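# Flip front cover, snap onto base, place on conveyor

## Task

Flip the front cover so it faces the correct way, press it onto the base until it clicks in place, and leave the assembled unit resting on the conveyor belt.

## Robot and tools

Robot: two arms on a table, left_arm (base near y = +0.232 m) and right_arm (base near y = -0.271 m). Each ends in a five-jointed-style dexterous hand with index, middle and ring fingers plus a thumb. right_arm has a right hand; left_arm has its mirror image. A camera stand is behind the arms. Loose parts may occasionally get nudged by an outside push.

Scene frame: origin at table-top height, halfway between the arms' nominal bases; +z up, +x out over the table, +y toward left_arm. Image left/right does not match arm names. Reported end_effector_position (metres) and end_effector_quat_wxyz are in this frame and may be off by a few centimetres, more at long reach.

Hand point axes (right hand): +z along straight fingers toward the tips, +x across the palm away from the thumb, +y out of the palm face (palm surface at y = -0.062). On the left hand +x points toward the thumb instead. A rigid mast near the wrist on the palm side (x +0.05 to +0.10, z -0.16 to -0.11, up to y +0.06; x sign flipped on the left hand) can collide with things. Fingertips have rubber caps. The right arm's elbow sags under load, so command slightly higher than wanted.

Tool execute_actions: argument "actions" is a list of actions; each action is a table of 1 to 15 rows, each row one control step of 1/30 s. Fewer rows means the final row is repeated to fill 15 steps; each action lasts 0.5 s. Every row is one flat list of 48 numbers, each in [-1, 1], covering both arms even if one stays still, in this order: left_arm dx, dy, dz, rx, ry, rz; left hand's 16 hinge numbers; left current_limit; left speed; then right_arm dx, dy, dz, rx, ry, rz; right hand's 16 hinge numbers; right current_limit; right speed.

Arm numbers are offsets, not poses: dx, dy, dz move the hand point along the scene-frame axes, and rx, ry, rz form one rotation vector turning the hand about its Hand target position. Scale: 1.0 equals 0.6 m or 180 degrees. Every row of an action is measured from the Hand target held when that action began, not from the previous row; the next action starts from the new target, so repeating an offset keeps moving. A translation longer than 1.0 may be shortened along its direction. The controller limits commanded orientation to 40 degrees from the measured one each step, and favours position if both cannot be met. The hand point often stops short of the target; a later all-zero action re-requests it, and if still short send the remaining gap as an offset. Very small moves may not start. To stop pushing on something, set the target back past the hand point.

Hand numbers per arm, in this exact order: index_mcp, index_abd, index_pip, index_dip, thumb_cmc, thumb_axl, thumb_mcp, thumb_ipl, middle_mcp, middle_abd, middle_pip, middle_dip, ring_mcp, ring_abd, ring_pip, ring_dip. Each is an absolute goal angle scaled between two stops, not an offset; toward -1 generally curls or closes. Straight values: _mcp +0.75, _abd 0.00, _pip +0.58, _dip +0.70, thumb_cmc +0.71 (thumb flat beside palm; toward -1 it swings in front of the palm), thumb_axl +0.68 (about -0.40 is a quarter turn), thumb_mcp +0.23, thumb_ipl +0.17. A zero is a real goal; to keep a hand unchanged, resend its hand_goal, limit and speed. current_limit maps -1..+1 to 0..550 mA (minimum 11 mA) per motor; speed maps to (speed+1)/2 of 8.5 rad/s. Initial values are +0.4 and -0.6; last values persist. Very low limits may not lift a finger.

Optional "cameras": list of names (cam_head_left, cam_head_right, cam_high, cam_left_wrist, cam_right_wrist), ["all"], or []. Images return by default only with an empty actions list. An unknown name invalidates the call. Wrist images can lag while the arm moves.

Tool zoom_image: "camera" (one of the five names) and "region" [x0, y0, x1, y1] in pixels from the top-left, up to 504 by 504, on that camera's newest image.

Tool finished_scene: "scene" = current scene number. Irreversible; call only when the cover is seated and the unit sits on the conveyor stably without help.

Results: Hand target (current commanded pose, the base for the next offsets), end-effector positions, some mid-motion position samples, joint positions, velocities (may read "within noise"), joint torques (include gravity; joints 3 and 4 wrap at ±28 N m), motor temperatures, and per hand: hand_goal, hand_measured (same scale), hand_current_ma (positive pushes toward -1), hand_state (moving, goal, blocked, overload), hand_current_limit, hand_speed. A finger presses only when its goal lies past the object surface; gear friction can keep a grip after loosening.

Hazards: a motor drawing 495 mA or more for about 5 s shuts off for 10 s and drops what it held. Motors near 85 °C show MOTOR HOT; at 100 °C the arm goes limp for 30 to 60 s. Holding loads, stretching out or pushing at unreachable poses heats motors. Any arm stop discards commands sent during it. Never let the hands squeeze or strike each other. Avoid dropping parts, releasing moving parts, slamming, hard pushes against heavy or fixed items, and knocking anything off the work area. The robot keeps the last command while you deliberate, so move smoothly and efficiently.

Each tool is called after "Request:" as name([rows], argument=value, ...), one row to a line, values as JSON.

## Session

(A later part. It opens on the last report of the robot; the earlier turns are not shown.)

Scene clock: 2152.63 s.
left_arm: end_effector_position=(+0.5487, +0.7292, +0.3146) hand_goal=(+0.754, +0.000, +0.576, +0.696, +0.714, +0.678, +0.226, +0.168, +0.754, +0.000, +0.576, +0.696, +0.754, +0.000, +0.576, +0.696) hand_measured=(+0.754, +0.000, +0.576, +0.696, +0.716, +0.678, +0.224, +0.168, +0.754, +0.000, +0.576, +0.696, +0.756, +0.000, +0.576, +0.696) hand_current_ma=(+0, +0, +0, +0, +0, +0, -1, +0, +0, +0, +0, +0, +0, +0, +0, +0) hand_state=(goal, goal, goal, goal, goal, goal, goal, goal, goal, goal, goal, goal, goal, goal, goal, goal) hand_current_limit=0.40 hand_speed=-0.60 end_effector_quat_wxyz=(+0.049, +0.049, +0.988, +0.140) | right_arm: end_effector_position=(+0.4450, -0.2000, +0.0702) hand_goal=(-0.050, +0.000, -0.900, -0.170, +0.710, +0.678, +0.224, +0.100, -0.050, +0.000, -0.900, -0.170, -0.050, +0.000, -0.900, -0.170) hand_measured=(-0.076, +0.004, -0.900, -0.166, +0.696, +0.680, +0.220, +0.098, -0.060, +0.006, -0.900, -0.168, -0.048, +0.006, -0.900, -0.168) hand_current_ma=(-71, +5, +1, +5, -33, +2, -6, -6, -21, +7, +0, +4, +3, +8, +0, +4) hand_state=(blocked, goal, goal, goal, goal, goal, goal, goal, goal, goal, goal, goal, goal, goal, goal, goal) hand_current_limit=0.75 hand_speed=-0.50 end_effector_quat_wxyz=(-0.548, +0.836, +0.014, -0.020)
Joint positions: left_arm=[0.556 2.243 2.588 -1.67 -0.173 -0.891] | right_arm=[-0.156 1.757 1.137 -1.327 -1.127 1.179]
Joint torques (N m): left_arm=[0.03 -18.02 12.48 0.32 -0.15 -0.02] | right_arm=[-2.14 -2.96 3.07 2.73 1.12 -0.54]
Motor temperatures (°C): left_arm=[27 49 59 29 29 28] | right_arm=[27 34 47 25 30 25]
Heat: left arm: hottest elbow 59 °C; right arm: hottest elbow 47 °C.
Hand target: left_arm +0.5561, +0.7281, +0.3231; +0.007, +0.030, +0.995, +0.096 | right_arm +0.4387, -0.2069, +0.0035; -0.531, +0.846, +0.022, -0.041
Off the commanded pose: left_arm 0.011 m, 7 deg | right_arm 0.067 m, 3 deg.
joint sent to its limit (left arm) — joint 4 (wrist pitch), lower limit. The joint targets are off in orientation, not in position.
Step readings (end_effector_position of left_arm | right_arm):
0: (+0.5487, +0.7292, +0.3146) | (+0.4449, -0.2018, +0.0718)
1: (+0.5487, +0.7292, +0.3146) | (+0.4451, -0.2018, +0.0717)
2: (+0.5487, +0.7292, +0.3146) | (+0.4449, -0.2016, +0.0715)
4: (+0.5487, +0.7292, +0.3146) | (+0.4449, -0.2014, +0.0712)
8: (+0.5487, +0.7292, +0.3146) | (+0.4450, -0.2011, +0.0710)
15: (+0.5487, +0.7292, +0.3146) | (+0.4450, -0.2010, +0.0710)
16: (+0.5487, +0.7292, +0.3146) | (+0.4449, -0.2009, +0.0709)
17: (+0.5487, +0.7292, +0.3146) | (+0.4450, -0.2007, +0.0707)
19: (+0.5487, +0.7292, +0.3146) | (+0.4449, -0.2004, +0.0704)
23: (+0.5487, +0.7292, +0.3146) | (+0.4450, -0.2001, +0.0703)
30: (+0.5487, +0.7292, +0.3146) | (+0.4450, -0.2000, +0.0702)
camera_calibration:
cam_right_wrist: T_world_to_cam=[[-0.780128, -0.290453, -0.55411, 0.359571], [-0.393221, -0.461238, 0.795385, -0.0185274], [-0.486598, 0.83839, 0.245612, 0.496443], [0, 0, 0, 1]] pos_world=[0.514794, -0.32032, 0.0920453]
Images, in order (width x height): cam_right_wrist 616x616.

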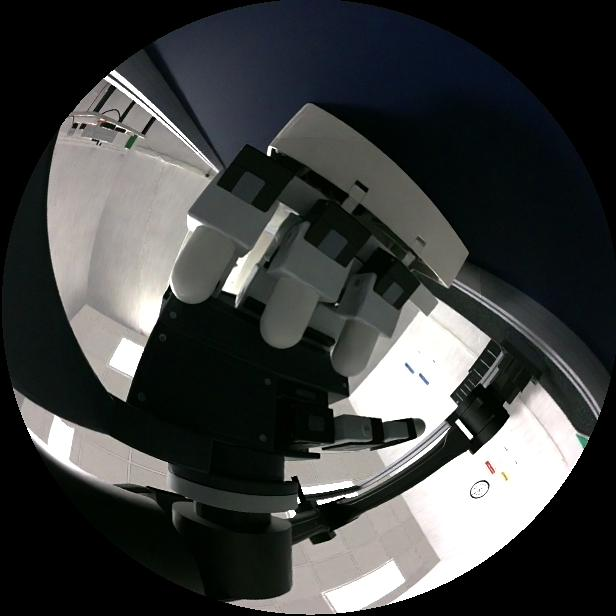

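Request:
execute_actions([
  [[0,0,0,0,0,0,0.754,0,0.576,0.696,0.714,0.678,0.226,0.168,0.754,0,0.576,0.696,0.754,0,0.576,0.696,0.4,-0.6,0,0,-0.025,0,0,0,-0.05,0,-0.9,-0.17,0.71,0.678,0.2247,0.1,-0.05,0,-0.9,-0.17,-0.05,0,-0.9,-0.17,0.75,-0.5]],
], cameras=["cam_right_wrist","cam_head_right","cam_head_left"])

Request:
zoom_image(camera="cam_right_wrist", region=[320, 160, 480, 320])

Request:
zoom_image(camera="cam_head_right", region=[230, 255, 320, 345])

Request:
zoom_image(camera="cam_head_left", region=[230, 255, 320, 345])

Scene clock: 2160.33 s.
left_arm: end_effector_position=(+0.5487, +0.7292, +0.3146) hand_goal=(+0.754, +0.000, +0.576, +0.696, +0.714, +0.678, +0.226, +0.168, +0.754, +0.000, +0.576, +0.696, +0.754, +0.000, +0.576, +0.696) hand_measured=(+0.754, +0.000, +0.576, +0.696, +0.716, +0.678, +0.224, +0.168, +0.754, +0.000, +0.576, +0.696, +0.756, +0.000, +0.576, +0.696) hand_current_ma=(+0, +0, +0, +0, +0, +0, -1, +0, +0, +0, +0, +0, +0, +0, +0, +0) hand_state=(goal, goal, goal, goal, goal, goal, goal, goal, goal, goal, goal, goal, goal, goal, goal, goal) hand_current_limit=0.40 hand_speed=-0.60 end_effector_quat_wxyz=(+0.049, +0.049, +0.988, +0.140) | right_arm: end_effector_position=(+0.4449, -0.1992, +0.0695) hand_goal=(-0.050, +0.000, -0.900, -0.170, +0.710, +0.678, +0.224, +0.100, -0.050, +0.000, -0.900, -0.170, -0.050, +0.000, -0.900, -0.170) hand_measured=(-0.082, +0.004, -0.900, -0.166, +0.696, +0.680, +0.220, +0.098, -0.062, +0.006, -0.900, -0.168, -0.046, +0.006, -0.900, -0.168) hand_current_ma=(-96, +6, +1, +5, -33, +2, -6, -6, -28, +9, +0, +4, +6, +11, +0, +4) hand_state=(blocked, goal, goal, goal, goal, goal, goal, goal, goal, goal, goal, goal, goal, goal, goal, goal) hand_current_limit=0.75 hand_speed=-0.50 end_effector_quat_wxyz=(-0.552, +0.833, +0.008, -0.018)
Joint positions: left_arm=[0.556 2.243 2.588 -1.67 -0.173 -0.891] | right_arm=[-0.159 1.757 1.13 -1.315 -1.14 1.189]
Joint torques (N m): left_arm=[0.03 -18.02 12.48 0.31 -0.15 -0.02] | right_arm=[-1.96 -1.38 2.5 3.26 1.6 -0.69]
Motor temperatures (°C): left_arm=[27 49 59 29 29 28] | right_arm=[27 34 46 25 31 25]
Heat: left arm: hottest elbow 59 °C; right arm: hottest elbow 46 °C.
Hand target: left_arm +0.5561, +0.7281, +0.3231; +0.007, +0.030, +0.995, +0.096 | right_arm +0.4387, -0.2069, -0.0115; -0.531, +0.846, +0.022, -0.041
Off the commanded pose: left_arm 0.011 m, 7 deg | right_arm 0.082 m, 4 deg.
joint sent to its limit (left arm) — joint 4 (wrist pitch), lower limit. The joint targets are off in orientation, not in position.
Step readings (end_effector_position of left_arm | right_arm):
0: (+0.5487, +0.7292, +0.3146) | (+0.4450, -0.2000, +0.0703)
1: (+0.5487, +0.7292, +0.3146) | (+0.4450, -0.2000, +0.0702)
2: (+0.5487, +0.7292, +0.3146) | (+0.4450, -0.1999, +0.0700)
4: (+0.5487, +0.7292, +0.3146) | (+0.4449, -0.1997, +0.0697)
8: (+0.5487, +0.7292, +0.3146) | (+0.4449, -0.1994, +0.0695)
15: (+0.5487, +0.7292, +0.3146) | (+0.4450, -0.1992, +0.0695)
camera_calibration:
cam_right_wrist: T_world_to_cam=[[-0.784504, -0.275346, -0.555642, 0.364391], [-0.397035, -0.465268, 0.791131, -0.0164796], [-0.476357, 0.841255, 0.255683, 0.491271], [0, 0, 0, 1]] pos_world=[0.513344, -0.320618, 0.0898987]
Images, in order (width x height): cam_head_left 504x504, cam_head_right 504x504, cam_right_wrist 616x616.

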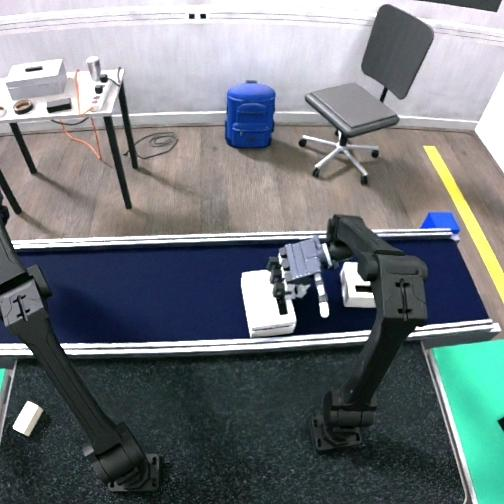

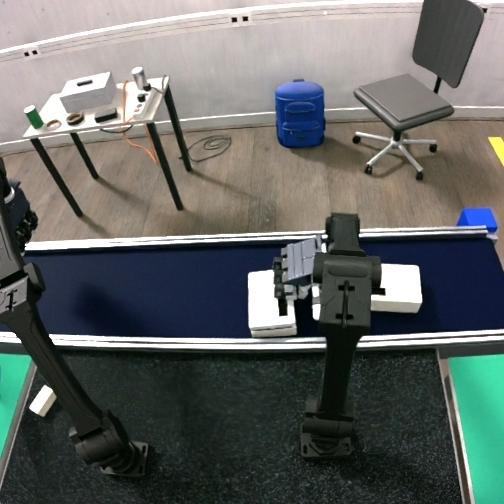

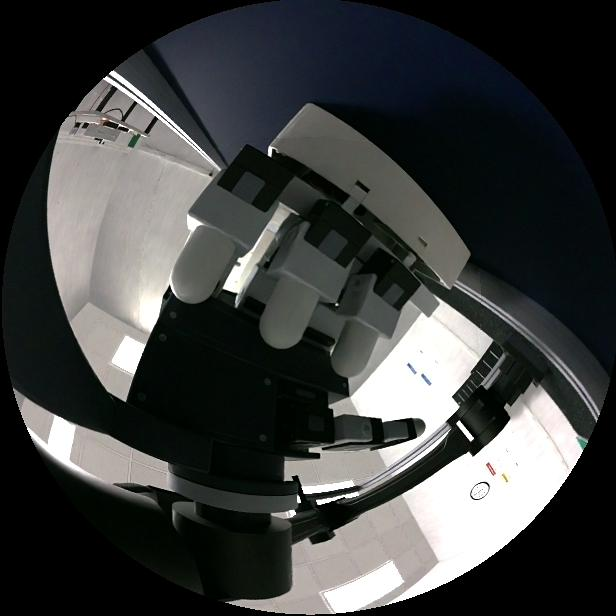

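Scaled by 3.150 from the camera's 616x616 image, which has a finer 880x880 frame.

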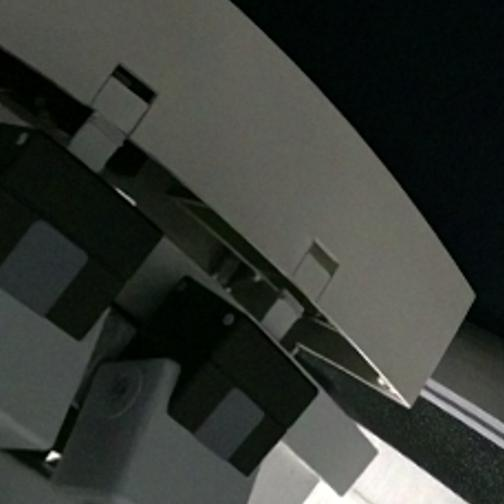

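Scaled by 5.600.

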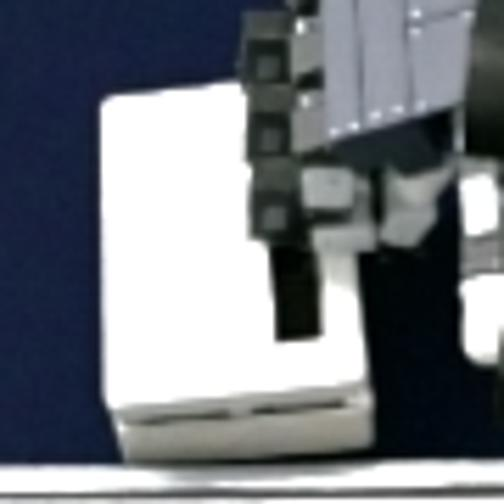

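Scaled by 5.600.

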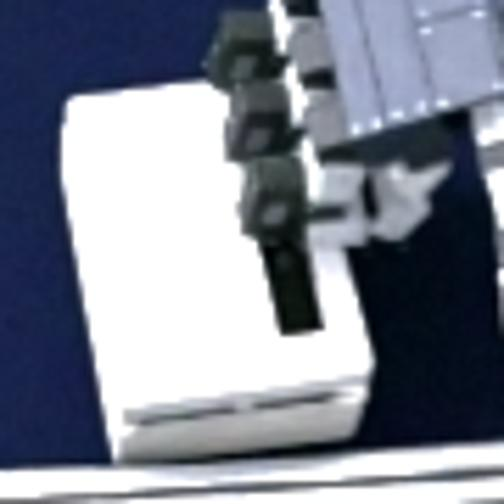

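Request:
execute_actions([
  [[0,0,0,0,0,0,0.754,0,0.576,0.696,0.714,0.678,0.226,0.168,0.754,0,0.576,0.696,0.754,0,0.576,0.696,0.4,-0.6,0.0,0,0.1,0,0,0,-0.05,0,-0.9,-0.17,0.71,0.678,0.2247,0.1,-0.05,0,-0.9,-0.17,-0.05,0,-0.9,-0.17,0.75,-0.5]],
  [[0,0,0,0,0,0,0.754,0,0.576,0.696,0.714,0.678,0.226,0.168,0.754,0,0.576,0.696,0.754,0,0.576,0.696,0.4,-0.6,0.02,0,0.1,0,0,0,-0.05,0,-0.9,-0.17,0.71,0.678,0.2247,0.1,-0.05,0,-0.9,-0.17,-0.05,0,-0.9,-0.17,0.75,-0.5]],
  [[0,0,0,0,0,0,0.754,0,0.576,0.696,0.714,0.678,0.226,0.168,0.754,0,0.576,0.696,0.754,0,0.576,0.696,0.4,-0.6,0.04,-0.03,0.12,0,0,0,-0.05,0,-0.9,-0.17,0.71,0.678,0.2247,0.1,-0.05,0,-0.9,-0.17,-0.05,0,-0.9,-0.17,0.75,-0.5]],
], cameras=["cam_right_wrist","cam_head_right","cam_head_left"])

Request:
zoom_image(camera="cam_right_wrist", region=[220, 30, 500, 310])

Request:
zoom_image(camera="cam_head_right", region=[230, 255, 320, 345])

Request:
zoom_image(camera="cam_head_left", region=[230, 255, 320, 345])

Scene clock: 2173.03 s.
left_arm: end_effector_position=(+0.5487, +0.7292, +0.3146) hand_goal=(+0.754, +0.000, +0.576, +0.696, +0.714, +0.678, +0.226, +0.168, +0.754, +0.000, +0.576, +0.696, +0.754, +0.000, +0.576, +0.696) hand_measured=(+0.754, +0.000, +0.576, +0.696, +0.716, +0.678, +0.224, +0.168, +0.754, +0.000, +0.576, +0.696, +0.756, +0.000, +0.576, +0.696) hand_current_ma=(+0, +0, +0, +0, +0, +0, -1, +0, +0, +0, +0, +0, +0, +0, +0, +0) hand_state=(goal, goal, goal, goal, goal, goal, goal, goal, goal, goal, goal, goal, goal, goal, goal, goal) hand_current_limit=0.40 hand_speed=-0.60 end_effector_quat_wxyz=(+0.049, +0.049, +0.988, +0.140) | right_arm: end_effector_position=(+0.4628, -0.2203, +0.1727) hand_goal=(-0.050, +0.000, -0.900, -0.170, +0.710, +0.678, +0.224, +0.100, -0.050, +0.000, -0.900, -0.170, -0.050, +0.000, -0.900, -0.170) hand_measured=(-0.052, +0.000, -0.900, -0.166, +0.696, +0.680, +0.220, +0.098, -0.050, +0.000, -0.900, -0.168, -0.048, +0.000, -0.900, -0.168) hand_current_ma=(-3, +1, +1, +5, -33, +2, -6, -6, +1, +1, +0, +4, +3, +0, +0, +4) hand_state=(goal, goal, goal, goal, goal, goal, goal, goal, goal, goal, goal, goal, goal, goal, goal, goal) hand_current_limit=0.75 hand_speed=-0.50 end_effector_quat_wxyz=(-0.526, +0.849, +0.012, -0.037)
Joint positions: left_arm=[0.556 2.243 2.588 -1.67 -0.173 -0.891] | right_arm=[-0.176 1.696 1.367 -1.664 -1.064 1.151]
Joint torques (N m): left_arm=[-0.03 -18.02 12.48 0.31 -0.15 -0.02] | right_arm=[-2.55 -10.34 11.74 -0.96 -0.67 0]
Motor temperatures (°C): left_arm=[27 49 59 29 29 28] | right_arm=[27 33 45 26 33 26]
Heat: left arm: hottest elbow 59 °C; right arm: hottest elbow 45 °C.
Hand target: left_arm +0.5561, +0.7281, +0.3231; +0.007, +0.030, +0.995, +0.096 | right_arm +0.4748, -0.2250, +0.1804; -0.531, +0.846, +0.022, -0.041
Off the commanded pose: left_arm 0.011 m, 7 deg | right_arm 0.015 m, 1 deg.
joint sent to its limit (left arm) — joint 4 (wrist pitch), lower limit. The joint targets are off in orientation, not in position.
joint sent to its limit (right arm) — joint 4 (wrist pitch), lower limit. The joint targets still meet the commanded pose.
Step readings (end_effector_position of left_arm | right_arm):
0: (+0.5487, +0.7292, +0.3146) | (+0.4450, -0.1992, +0.0695)
1: (+0.5487, +0.7292, +0.3146) | (+0.4450, -0.1992, +0.0695)
2: (+0.5487, +0.7292, +0.3146) | (+0.4450, -0.1993, +0.0702)
4: (+0.5487, +0.7292, +0.3146) | (+0.4448, -0.2000, +0.0707)
8: (+0.5487, +0.7292, +0.3146) | (+0.4449, -0.2018, +0.0711)
15: (+0.5487, +0.7292, +0.3146) | (+0.4449, -0.2025, +0.0712)
16: (+0.5487, +0.7292, +0.3146) | (+0.4445, -0.2025, +0.0717)
17: (+0.5487, +0.7292, +0.3146) | (+0.4435, -0.2032, +0.0730)
19: (+0.5487, +0.7292, +0.3146) | (+0.4401, -0.2056, +0.0758)
23: (+0.5487, +0.7292, +0.3146) | (+0.4353, -0.2065, +0.0846)
30: (+0.5487, +0.7292, +0.3146) | (+0.4351, -0.2065, +0.0926)
31: (+0.5487, +0.7292, +0.3146) | (+0.4351, -0.2067, +0.0936)
32: (+0.5487, +0.7292, +0.3146) | (+0.4339, -0.2074, +0.0965)
34: (+0.5487, +0.7292, +0.3146) | (+0.4350, -0.2088, +0.1100)
38: (+0.5487, +0.7292, +0.3146) | (+0.4525, -0.2139, +0.1466)
45: (+0.5487, +0.7292, +0.3146) | (+0.4636, -0.2195, +0.1727)
camera_calibration:
cam_right_wrist: T_world_to_cam=[[-0.789875, -0.330299, -0.516721, 0.413723], [-0.363364, -0.426686, 0.828195, -0.114266], [-0.494029, 0.841927, 0.21701, 0.506097], [0, 0, 0, 1]] pos_world=[0.535296, -0.3382, 0.198586]
Images, in order (width x height): cam_head_left 504x504, cam_head_right 504x504, cam_right_wrist 616x616.

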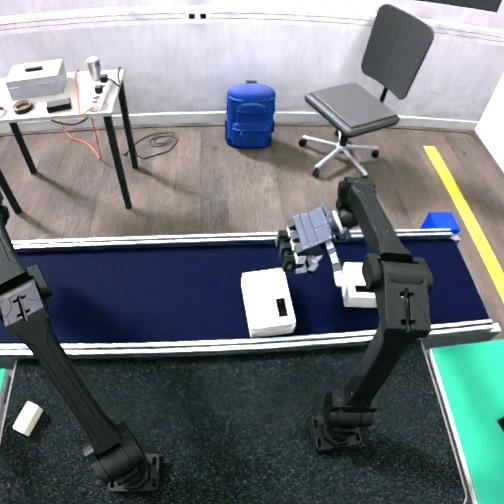

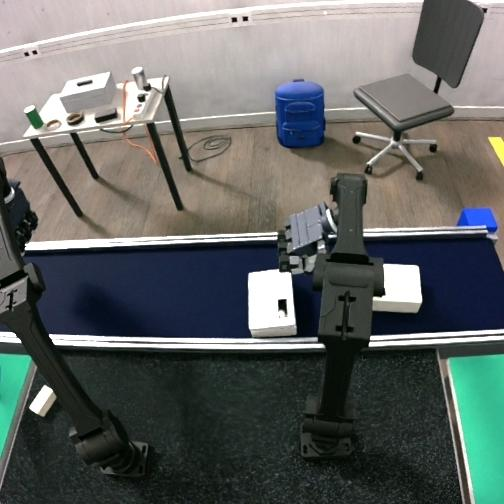

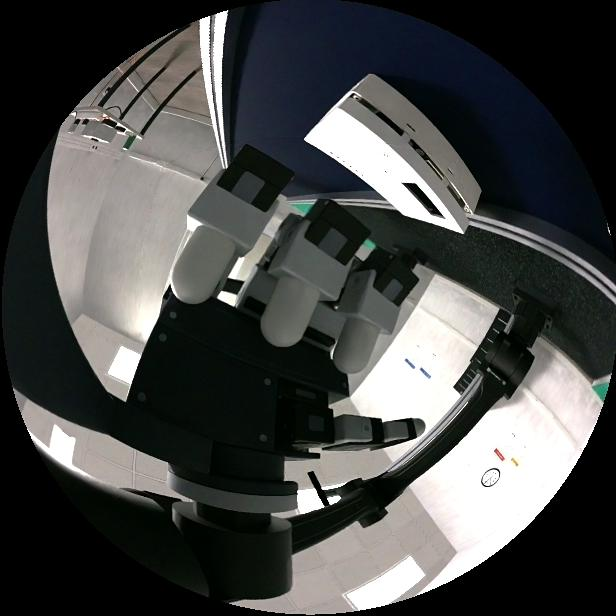

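Scaled by 1.800 from the camera's 616x616 image, which has a finer 880x880 frame.

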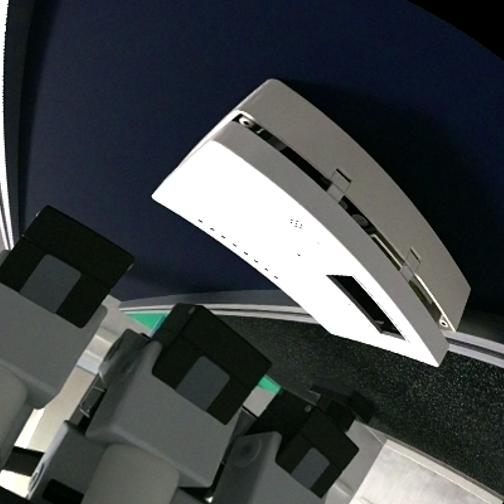

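Scaled by 5.600.

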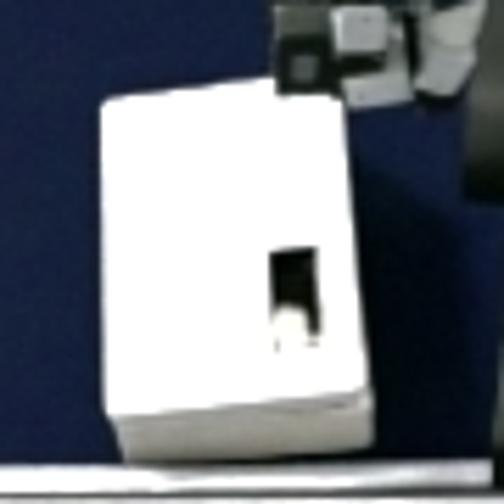

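Scaled by 5.600.

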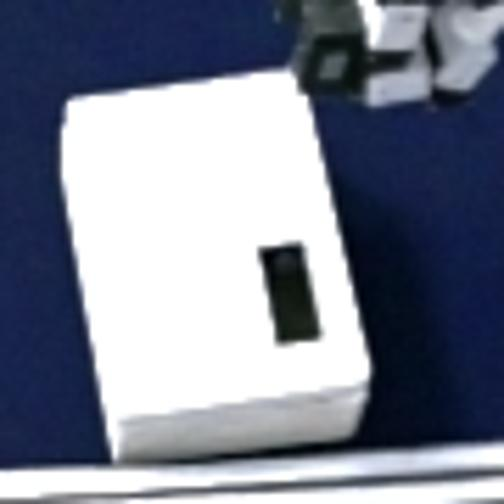

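Request:
execute_actions([
  [[0,0,0,0,0,0,0.754,0,0.576,0.696,0.714,0.678,0.226,0.168,0.754,0,0.576,0.696,0.754,0,0.576,0.696,0.4,-0.6,-0.02,0.09,0,0,0,0,-0.05,0,-0.9,-0.17,0.71,0.678,0.2247,0.1,-0.05,0,-0.9,-0.17,-0.05,0,-0.9,-0.17,0.75,-0.5]],
  [[0,0,0,0,0,0,0.754,0,0.576,0.696,0.714,0.678,0.226,0.168,0.754,0,0.576,0.696,0.754,0,0.576,0.696,0.4,-0.6,-0.02,0.09,-0.06,0,0,0,-0.05,0,-0.9,-0.17,0.71,0.678,0.2247,0.1,-0.05,0,-0.9,-0.17,-0.05,0,-0.9,-0.17,0.75,-0.5]],
  [[0,0,0,0,0,0,0.754,0,0.576,0.696,0.714,0.678,0.226,0.168,0.754,0,0.576,0.696,0.754,0,0.576,0.696,0.4,-0.6,0,0,-0.05,0,0,0,-0.05,0,-0.9,-0.17,0.71,0.678,0.2247,0.1,-0.05,0,-0.9,-0.17,-0.05,0,-0.9,-0.17,0.75,-0.5]],
], cameras=["cam_right_wrist","cam_head_right","cam_head_left"])

Request:
zoom_image(camera="cam_head_right", region=[220, 245, 330, 355])

Request:
zoom_image(camera="cam_right_wrist", region=[220, 0, 520, 300])

Scene clock: 2195.33 s.
left_arm: end_effector_position=(+0.5487, +0.7292, +0.3146) hand_goal=(+0.754, +0.000, +0.576, +0.696, +0.714, +0.678, +0.226, +0.168, +0.754, +0.000, +0.576, +0.696, +0.754, +0.000, +0.576, +0.696) hand_measured=(+0.754, +0.000, +0.576, +0.696, +0.716, +0.678, +0.224, +0.168, +0.754, +0.000, +0.576, +0.696, +0.756, +0.000, +0.576, +0.696) hand_current_ma=(+0, +0, +0, +0, +0, +0, -1, +0, +0, +0, +0, +0, +0, +0, +0, +0) hand_state=(goal, goal, goal, goal, goal, goal, goal, goal, goal, goal, goal, goal, goal, goal, goal, goal) hand_current_limit=0.40 hand_speed=-0.60 end_effector_quat_wxyz=(+0.049, +0.049, +0.988, +0.140) | right_arm: end_effector_position=(+0.4545, -0.1137, +0.1239) hand_goal=(-0.050, +0.000, -0.900, -0.170, +0.710, +0.678, +0.224, +0.100, -0.050, +0.000, -0.900, -0.170, -0.050, +0.000, -0.900, -0.170) hand_measured=(-0.052, +0.000, -0.900, -0.166, +0.696, +0.680, +0.222, +0.098, -0.050, +0.000, -0.900, -0.168, -0.048, +0.000, -0.900, -0.168) hand_current_ma=(-1, +1, +1, +5, -33, +2, -6, -6, +1, +1, +0, +4, +2, +0, +0, +4) hand_state=(goal, goal, goal, goal, goal, goal, goal, goal, goal, goal, goal, goal, goal, goal, goal, goal) hand_current_limit=0.75 hand_speed=-0.50 end_effector_quat_wxyz=(-0.533, +0.845, +0.033, -0.033)
Joint positions: left_arm=[0.556 2.243 2.588 -1.67 -0.173 -0.891] | right_arm=[0.051 1.644 1.176 -1.132 -1.127 1.561]
Joint torques (N m): left_arm=[-0.03 -18.02 12.46 0.31 -0.15 -0.02] | right_arm=[-2.55 -9.93 6.86 0.54 -0.79 0.11]
Motor temperatures (°C): left_arm=[27 49 59 29 29 28] | right_arm=[27 34 48 25 31 26]
Heat: left arm: hottest elbow 59 °C; right arm: hottest elbow 48 °C.
Hand target: left_arm +0.5561, +0.7281, +0.3231; +0.007, +0.030, +0.995, +0.096 | right_arm +0.4508, -0.1170, +0.1144; -0.531, +0.846, +0.022, -0.041
Off the commanded pose: left_arm 0.011 m, 7 deg | right_arm 0.011 m, 2 deg.
joint sent to its limit (left arm) — joint 4 (wrist pitch), lower limit. The joint targets are off in orientation, not in position.
Step readings (end_effector_position of left_arm | right_arm):
0: (+0.5487, +0.7292, +0.3146) | (+0.4628, -0.2203, +0.1727)
1: (+0.5487, +0.7292, +0.3146) | (+0.4628, -0.2202, +0.1728)
2: (+0.5487, +0.7292, +0.3146) | (+0.4631, -0.2188, +0.1731)
4: (+0.5487, +0.7292, +0.3146) | (+0.4661, -0.2115, +0.1737)
8: (+0.5487, +0.7292, +0.3146) | (+0.4688, -0.1855, +0.1760)
15: (+0.5487, +0.7292, +0.3146) | (+0.4680, -0.1672, +0.1818)
16: (+0.5487, +0.7292, +0.3146) | (+0.4681, -0.1672, +0.1815)
17: (+0.5487, +0.7292, +0.3146) | (+0.4687, -0.1640, +0.1796)
19: (+0.5487, +0.7292, +0.3146) | (+0.4678, -0.1582, +0.1711)
23: (+0.5487, +0.7292, +0.3146) | (+0.4571, -0.1339, +0.1493)
30: (+0.5487, +0.7292, +0.3146) | (+0.4541, -0.1131, +0.1406)
31: (+0.5487, +0.7292, +0.3146) | (+0.4547, -0.1133, +0.1408)
32: (+0.5487, +0.7292, +0.3146) | (+0.4559, -0.1134, +0.1402)
34: (+0.5487, +0.7292, +0.3146) | (+0.4566, -0.1134, +0.1362)
38: (+0.5487, +0.7292, +0.3146) | (+0.4536, -0.1139, +0.1264)
45: (+0.5487, +0.7292, +0.3146) | (+0.4543, -0.1138, +0.1238)
camera_calibration:
cam_right_wrist: T_world_to_cam=[[-0.764399, -0.345496, -0.544359, 0.407239], [-0.372063, -0.453161, 0.810071, -0.0281478], [-0.526558, 0.821753, 0.21785, 0.435209], [0, 0, 0, 1]] pos_world=[0.529983, -0.229691, 0.149676]
Images, in order (width x height): cam_head_left 504x504, cam_head_right 504x504, cam_right_wrist 616x616.

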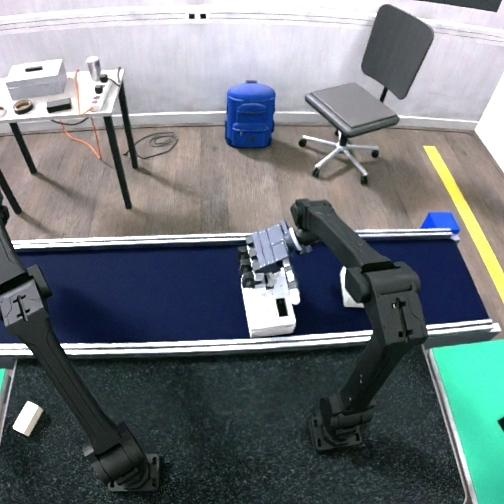

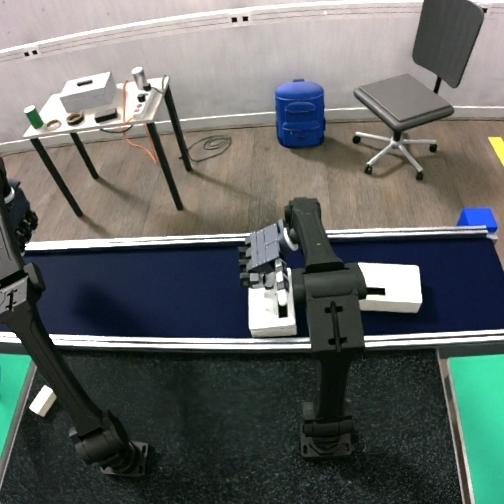

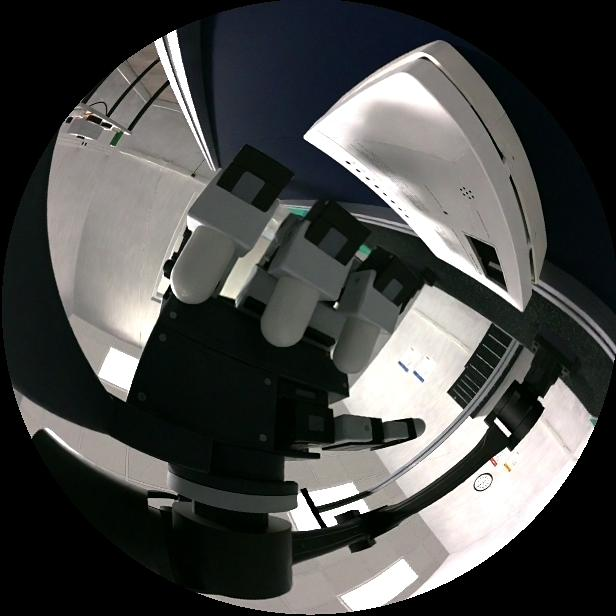

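Scaled by 4.582.

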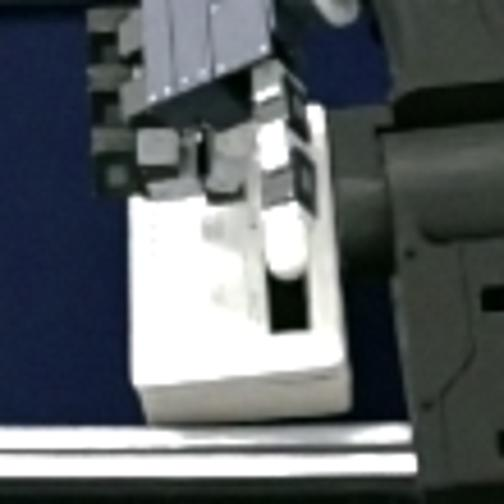

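Scaled by 1.680 from the camera's 616x616 image, which has a finer 880x880 frame.

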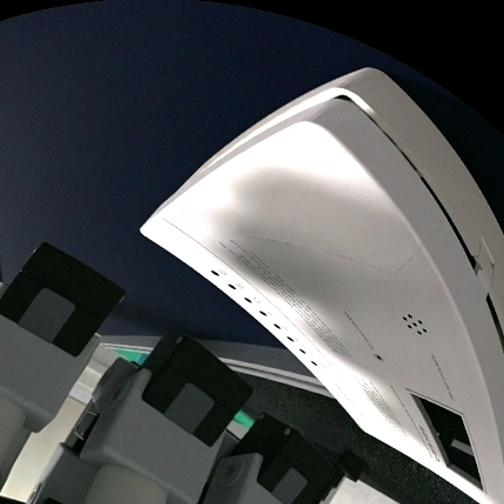

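Request:
execute_actions([
  [[0,0,0,0,0,0,0.754,0,0.576,0.696,0.714,0.678,0.226,0.168,0.754,0,0.576,0.696,0.754,0,0.576,0.696,0.4,-0.6,-0.045,0.005,-0.02,0,0,0,-0.05,0,-0.9,-0.17,0.71,0.678,0.2247,0.1,-0.05,0,-0.9,-0.17,-0.05,0,-0.9,-0.17,0.75,-0.5]],
  [[0,0,0,0,0,0,0.754,0,0.576,0.696,0.714,0.678,0.226,0.168,0.754,0,0.576,0.696,0.754,0,0.576,0.696,0.4,-0.6,0,0,-0.03,0,0,0,-0.05,0,-0.9,-0.17,0.71,0.678,0.2247,0.1,-0.05,0,-0.9,-0.17,-0.05,0,-0.9,-0.17,0.75,-0.5]],
  [[0,0,0,0,0,0,0.754,0,0.576,0.696,0.714,0.678,0.226,0.168,0.754,0,0.576,0.696,0.754,0,0.576,0.696,0.4,-0.6,0,0,-0.02,0,0,0,-0.05,0,-0.9,-0.17,0.71,0.678,0.2247,0.1,-0.05,0,-0.9,-0.17,-0.05,0,-0.9,-0.17,0.75,-0.5]],
], cameras=["cam_right_wrist","cam_head_right","cam_head_left"])

Request:
zoom_image(camera="cam_head_right", region=[220, 245, 330, 355])

Request:
zoom_image(camera="cam_right_wrist", region=[220, 0, 560, 340])

Scene clock: 2204.23 s.
left_arm: end_effector_position=(+0.5487, +0.7292, +0.3146) hand_goal=(+0.754, +0.000, +0.576, +0.696, +0.714, +0.678, +0.226, +0.168, +0.754, +0.000, +0.576, +0.696, +0.754, +0.000, +0.576, +0.696) hand_measured=(+0.754, +0.000, +0.576, +0.696, +0.716, +0.678, +0.224, +0.168, +0.754, +0.000, +0.576, +0.696, +0.756, +0.000, +0.576, +0.696) hand_current_ma=(+0, +0, +0, +0, +0, +0, -1, +0, +0, +0, +0, +0, +0, +0, +0, +0) hand_state=(goal, goal, goal, goal, goal, goal, goal, goal, goal, goal, goal, goal, goal, goal, goal, goal) hand_current_limit=0.40 hand_speed=-0.60 end_effector_quat_wxyz=(+0.049, +0.049, +0.988, +0.140) | right_arm: end_effector_position=(+0.4302, -0.1156, +0.0838) hand_goal=(-0.050, +0.000, -0.900, -0.170, +0.710, +0.678, +0.224, +0.100, -0.050, +0.000, -0.900, -0.170, -0.050, +0.000, -0.900, -0.170) hand_measured=(-0.050, +0.000, -0.900, -0.166, +0.696, +0.680, +0.222, +0.098, -0.050, +0.000, -0.900, -0.168, -0.048, +0.000, -0.900, -0.168) hand_current_ma=(-1, +1, +1, +5, -33, +2, -6, -6, +1, +1, +0, +4, +2, +0, +0, +4) hand_state=(goal, goal, goal, goal, goal, goal, goal, goal, goal, goal, goal, goal, goal, goal, goal, goal) hand_current_limit=0.75 hand_speed=-0.50 end_effector_quat_wxyz=(-0.533, +0.845, +0.030, -0.028)
Joint positions: left_arm=[0.556 2.243 2.588 -1.67 -0.173 -0.891] | right_arm=[0.051 1.631 1.038 -0.977 -1.127 1.589]
Joint torques (N m): left_arm=[-0.03 -18.02 12.48 0.32 -0.15 -0.02] | right_arm=[-1.67 -8.59 6.41 0.61 -0.81 0.11]
Motor temperatures (°C): left_arm=[27 49 59 29 29 28] | right_arm=[27 34 47 25 31 26]
Heat: left arm: hottest elbow 59 °C; right arm: hottest elbow 47 °C.
Hand target: left_arm +0.5561, +0.7281, +0.3231; +0.007, +0.030, +0.995, +0.096 | right_arm +0.4238, -0.1140, +0.0725; -0.531, +0.846, +0.022, -0.041
Off the commanded pose: left_arm 0.011 m, 7 deg | right_arm 0.013 m, 2 deg.
joint sent to its limit (left arm) — joint 4 (wrist pitch), lower limit. The joint targets are off in orientation, not in position.
Step readings (end_effector_position of left_arm | right_arm):
0: (+0.5487, +0.7292, +0.3146) | (+0.4545, -0.1137, +0.1239)
1: (+0.5487, +0.7292, +0.3146) | (+0.4541, -0.1137, +0.1234)
2: (+0.5487, +0.7292, +0.3146) | (+0.4533, -0.1138, +0.1219)
4: (+0.5487, +0.7292, +0.3146) | (+0.4469, -0.1144, +0.1151)
8: (+0.5487, +0.7292, +0.3146) | (+0.4292, -0.1159, +0.1013)
15: (+0.5487, +0.7292, +0.3146) | (+0.4279, -0.1159, +0.1001)
16: (+0.5487, +0.7292, +0.3146) | (+0.4283, -0.1158, +0.1008)
17: (+0.5487, +0.7292, +0.3146) | (+0.4291, -0.1158, +0.1009)
19: (+0.5487, +0.7292, +0.3146) | (+0.4306, -0.1156, +0.0990)
23: (+0.5487, +0.7292, +0.3146) | (+0.4292, -0.1157, +0.0946)
30: (+0.5487, +0.7292, +0.3146) | (+0.4297, -0.1157, +0.0934)
31: (+0.5487, +0.7292, +0.3146) | (+0.4299, -0.1157, +0.0934)
32: (+0.5487, +0.7292, +0.3146) | (+0.4303, -0.1156, +0.0931)
34: (+0.5487, +0.7292, +0.3146) | (+0.4309, -0.1156, +0.0915)
38: (+0.5487, +0.7292, +0.3146) | (+0.4303, -0.1156, +0.0872)
45: (+0.5487, +0.7292, +0.3146) | (+0.4301, -0.1156, +0.0838)
camera_calibration:
cam_right_wrist: T_world_to_cam=[[-0.765552, -0.336309, -0.548476, 0.368079], [-0.381901, -0.448523, 0.808071, -0.000633482], [-0.517766, 0.828084, 0.214931, 0.429936], [0, 0, 0, 1]] pos_world=[0.504148, -0.232518, 0.109988]
Images, in order (width x height): cam_head_left 504x504, cam_head_right 504x504, cam_right_wrist 616x616.

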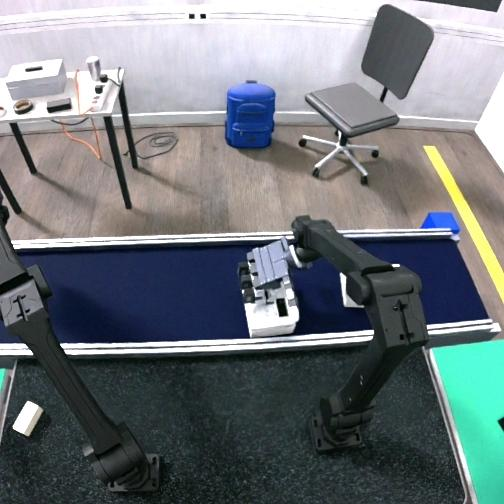

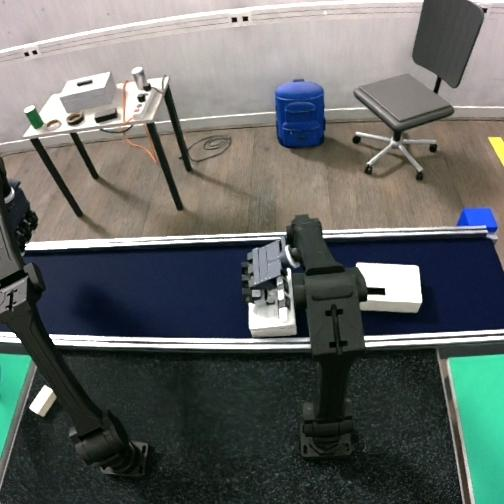

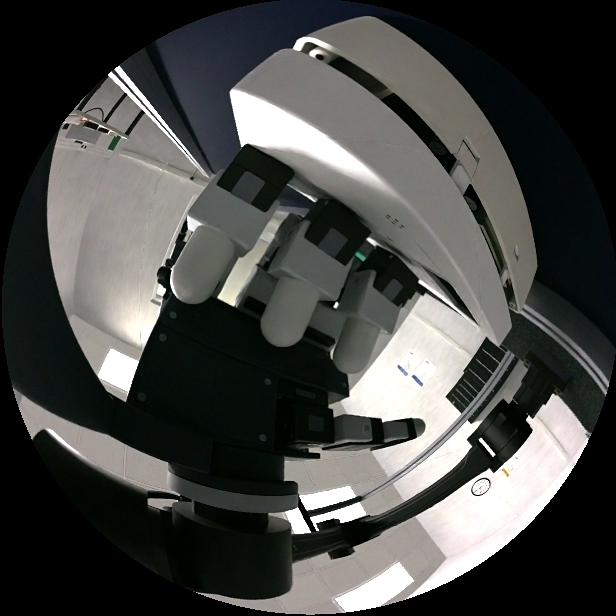

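Scaled by 4.582.

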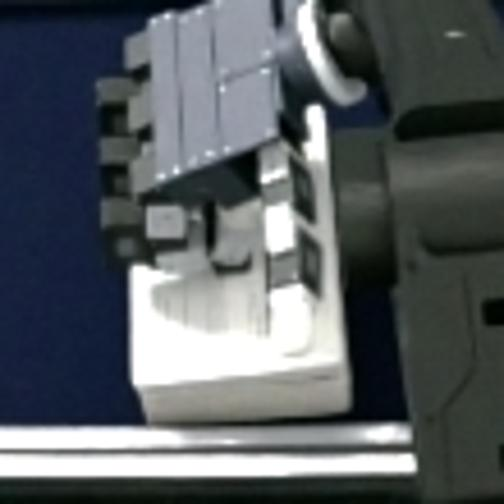

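Scaled by 1.482 from the camera's 616x616 image, which has a finer 880x880 frame.

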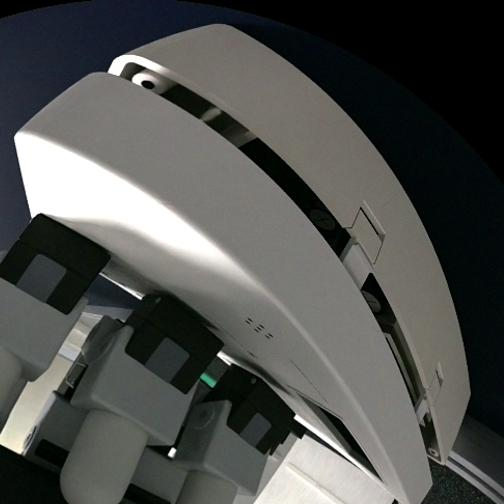

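Request:
zoom_image(camera="cam_right_wrist", region=[430, 110, 510, 190])

Request:
zoom_image(camera="cam_right_wrist", region=[470, 220, 550, 300])

Request:
zoom_image(camera="cam_right_wrist", region=[270, 20, 350, 100])

Scaled by 6.300 from the camera's 616x616 image, which has a finer 880x880 frame.

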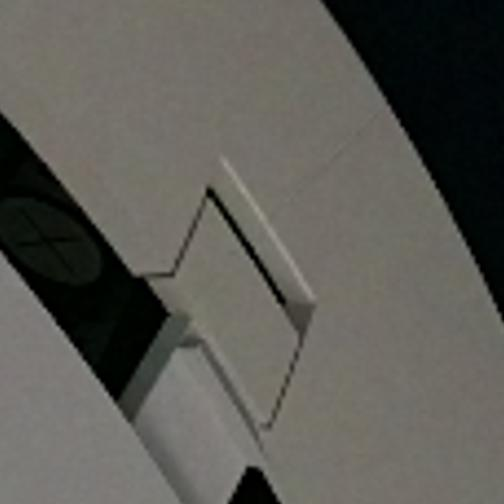

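Scaled by 6.300 from the camera's 616x616 image, which has a finer 880x880 frame.

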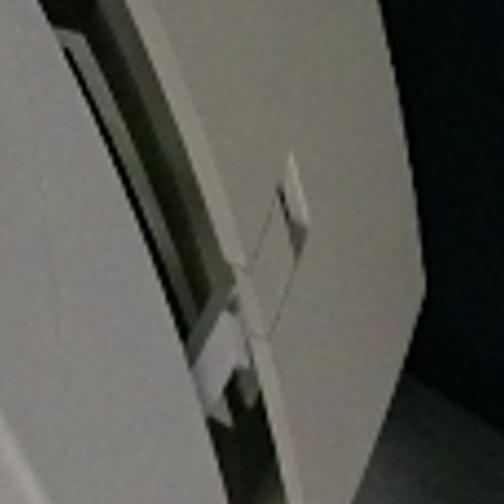

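Scaled by 6.300 from the camera's 616x616 image, which has a finer 880x880 frame.

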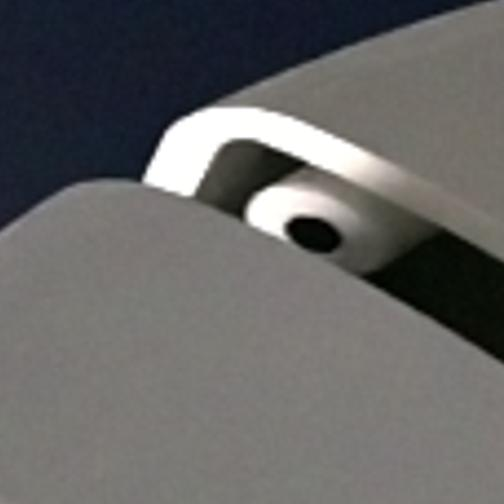

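Request:
execute_actions([
  [[0,0,0,0,0,0,0.754,0,0.576,0.696,0.714,0.678,0.226,0.168,0.754,0,0.576,0.696,0.754,0,0.576,0.696,0.4,-0.6,0,0,-0.02,0,0,0,-0.05,0,-0.9,-0.17,0.71,0.678,0.2247,0.1,-0.05,0,-0.9,-0.17,-0.05,0,-0.9,-0.17,0.75,-0.5]],
  [[0,0,0,0,0,0,0.754,0,0.576,0.696,0.714,0.678,0.226,0.168,0.754,0,0.576,0.696,0.754,0,0.576,0.696,0.4,-0.6,0,0,-0.02,0,0,0,-0.05,0,-0.9,-0.17,0.71,0.678,0.2247,0.1,-0.05,0,-0.9,-0.17,-0.05,0,-0.9,-0.17,0.75,-0.5]],
  [[0,0,0,0,0,0,0.754,0,0.576,0.696,0.714,0.678,0.226,0.168,0.754,0,0.576,0.696,0.754,0,0.576,0.696,0.4,-0.6,0,0,-0.02,0,0,0,-0.05,0,-0.9,-0.17,0.71,0.678,0.2247,0.1,-0.05,0,-0.9,-0.17,-0.05,0,-0.9,-0.17,0.75,-0.5]],
], cameras=["cam_right_wrist","cam_head_right"])

Request:
zoom_image(camera="cam_head_right", region=[220, 245, 330, 355])

Request:
zoom_image(camera="cam_right_wrist", region=[220, 0, 560, 340])

Scene clock: 2217.30 s.
left_arm: end_effector_position=(+0.5487, +0.7292, +0.3146) hand_goal=(+0.754, +0.000, +0.576, +0.696, +0.714, +0.678, +0.226, +0.168, +0.754, +0.000, +0.576, +0.696, +0.754, +0.000, +0.576, +0.696) hand_measured=(+0.754, +0.000, +0.576, +0.696, +0.716, +0.678, +0.224, +0.168, +0.754, +0.000, +0.576, +0.696, +0.756, +0.000, +0.576, +0.696) hand_current_ma=(+0, +0, +0, +0, +0, +0, -1, +0, +0, +0, +0, +0, +0, +0, +0, +0) hand_state=(goal, goal, goal, goal, goal, goal, goal, goal, goal, goal, goal, goal, goal, goal, goal, goal) hand_current_limit=0.40 hand_speed=-0.60 end_effector_quat_wxyz=(+0.049, +0.049, +0.988, +0.140) | right_arm: end_effector_position=(+0.4354, -0.1113, +0.0778) hand_goal=(-0.050, +0.000, -0.900, -0.170, +0.710, +0.678, +0.224, +0.100, -0.050, +0.000, -0.900, -0.170, -0.050, +0.000, -0.900, -0.170) hand_measured=(-0.062, +0.000, -0.912, -0.166, +0.696, +0.680, +0.222, +0.098, -0.066, +0.000, -0.914, -0.168, -0.068, +0.000, -0.918, -0.168) hand_current_ma=(-29, +1, -24, +5, -33, +2, -6, -6, -36, +1, -31, +4, -44, +1, -40, +4) hand_state=(goal, goal, goal, goal, goal, goal, goal, goal, goal, goal, goal, goal, goal, goal, goal, goal) hand_current_limit=0.75 hand_speed=-0.50 end_effector_quat_wxyz=(-0.544, +0.838, +0.037, -0.012)
Joint positions: left_arm=[0.556 2.243 2.588 -1.67 -0.173 -0.891] | right_arm=[0.052 1.635 1.018 -0.906 -1.151 1.601]
Joint torques (N m): left_arm=[-0.03 -18.02 12.46 0.32 -0.15 -0.02] | right_arm=[-1.67 -4.66 4.74 1.36 0.09 -0.07]
Motor temperatures (°C): left_arm=[27 49 59 29 29 28] | right_arm=[27 34 47 25 31 26]
Heat: left arm: hottest elbow 59 °C; right arm: hottest elbow 47 °C.
Hand target: left_arm +0.5561, +0.7281, +0.3231; +0.007, +0.030, +0.995, +0.096 | right_arm +0.4237, -0.1140, +0.0364; -0.531, +0.846, +0.022, -0.041
Off the commanded pose: left_arm 0.011 m, 7 deg | right_arm 0.043 m, 4 deg.
joint sent to its limit (left arm) — joint 4 (wrist pitch), lower limit. The joint targets are off in orientation, not in position.
Step readings (end_effector_position of left_arm | right_arm):
0: (+0.5487, +0.7292, +0.3146) | (+0.4302, -0.1156, +0.0838)
1: (+0.5487, +0.7292, +0.3146) | (+0.4303, -0.1156, +0.0838)
2: (+0.5487, +0.7292, +0.3146) | (+0.4306, -0.1156, +0.0833)
4: (+0.5487, +0.7292, +0.3146) | (+0.4316, -0.1153, +0.0822)
8: (+0.5487, +0.7292, +0.3146) | (+0.4322, -0.1149, +0.0812)
15: (+0.5487, +0.7292, +0.3146) | (+0.4329, -0.1147, +0.0810)
16: (+0.5487, +0.7292, +0.3146) | (+0.4330, -0.1147, +0.0808)
17: (+0.5487, +0.7292, +0.3146) | (+0.4333, -0.1144, +0.0807)
19: (+0.5487, +0.7292, +0.3146) | (+0.4337, -0.1138, +0.0800)
23: (+0.5487, +0.7292, +0.3146) | (+0.4340, -0.1132, +0.0794)
30: (+0.5487, +0.7292, +0.3146) | (+0.4345, -0.1131, +0.0792)
31: (+0.5487, +0.7292, +0.3146) | (+0.4345, -0.1131, +0.0790)
32: (+0.5487, +0.7292, +0.3146) | (+0.4348, -0.1131, +0.0786)
34: (+0.5487, +0.7292, +0.3146) | (+0.4351, -0.1123, +0.0782)
38: (+0.5487, +0.7292, +0.3146) | (+0.4352, -0.1115, +0.0779)
45: (+0.5487, +0.7292, +0.3146) | (+0.4353, -0.1113, +0.0778)
camera_calibration:
cam_right_wrist: T_world_to_cam=[[-0.748389, -0.317785, -0.582173, 0.367367], [-0.409857, -0.468525, 0.782624, 0.0199396], [-0.521469, 0.824316, 0.220393, 0.431088], [0, 0, 0, 1]] pos_world=[0.507905, -0.229267, 0.103257]
Images, in order (width x height): cam_head_right 504x504, cam_right_wrist 616x616.

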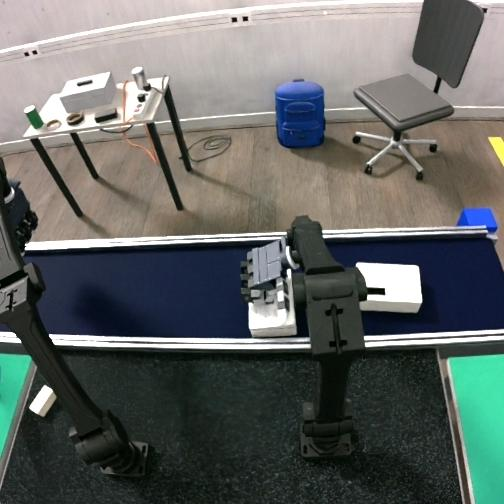

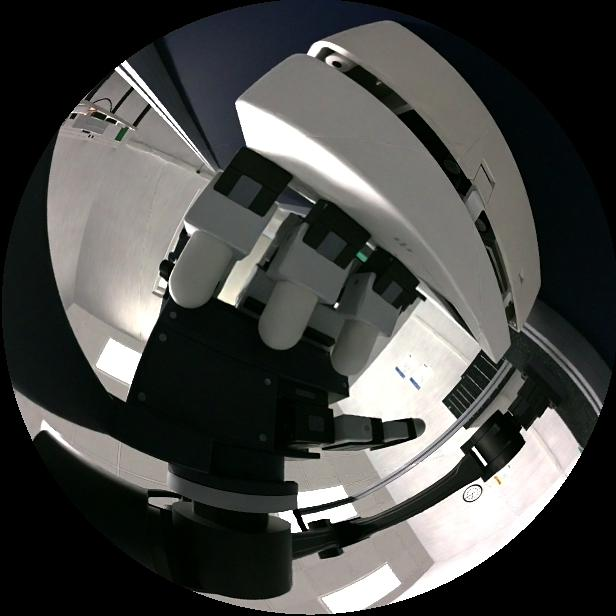

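Scaled by 4.582.

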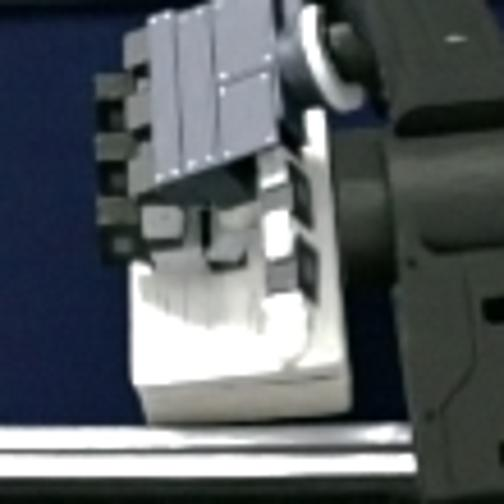

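Scaled by 1.482 from the camera's 616x616 image, which has a finer 880x880 frame.

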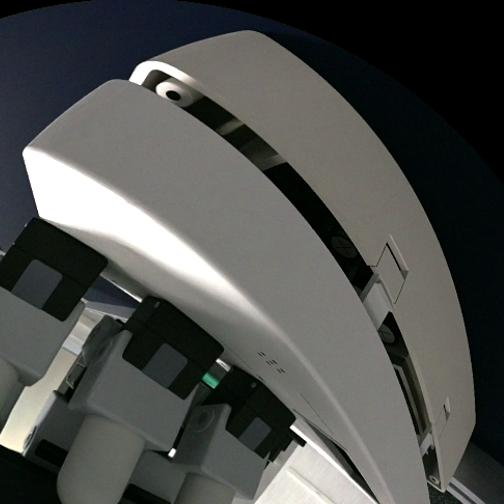

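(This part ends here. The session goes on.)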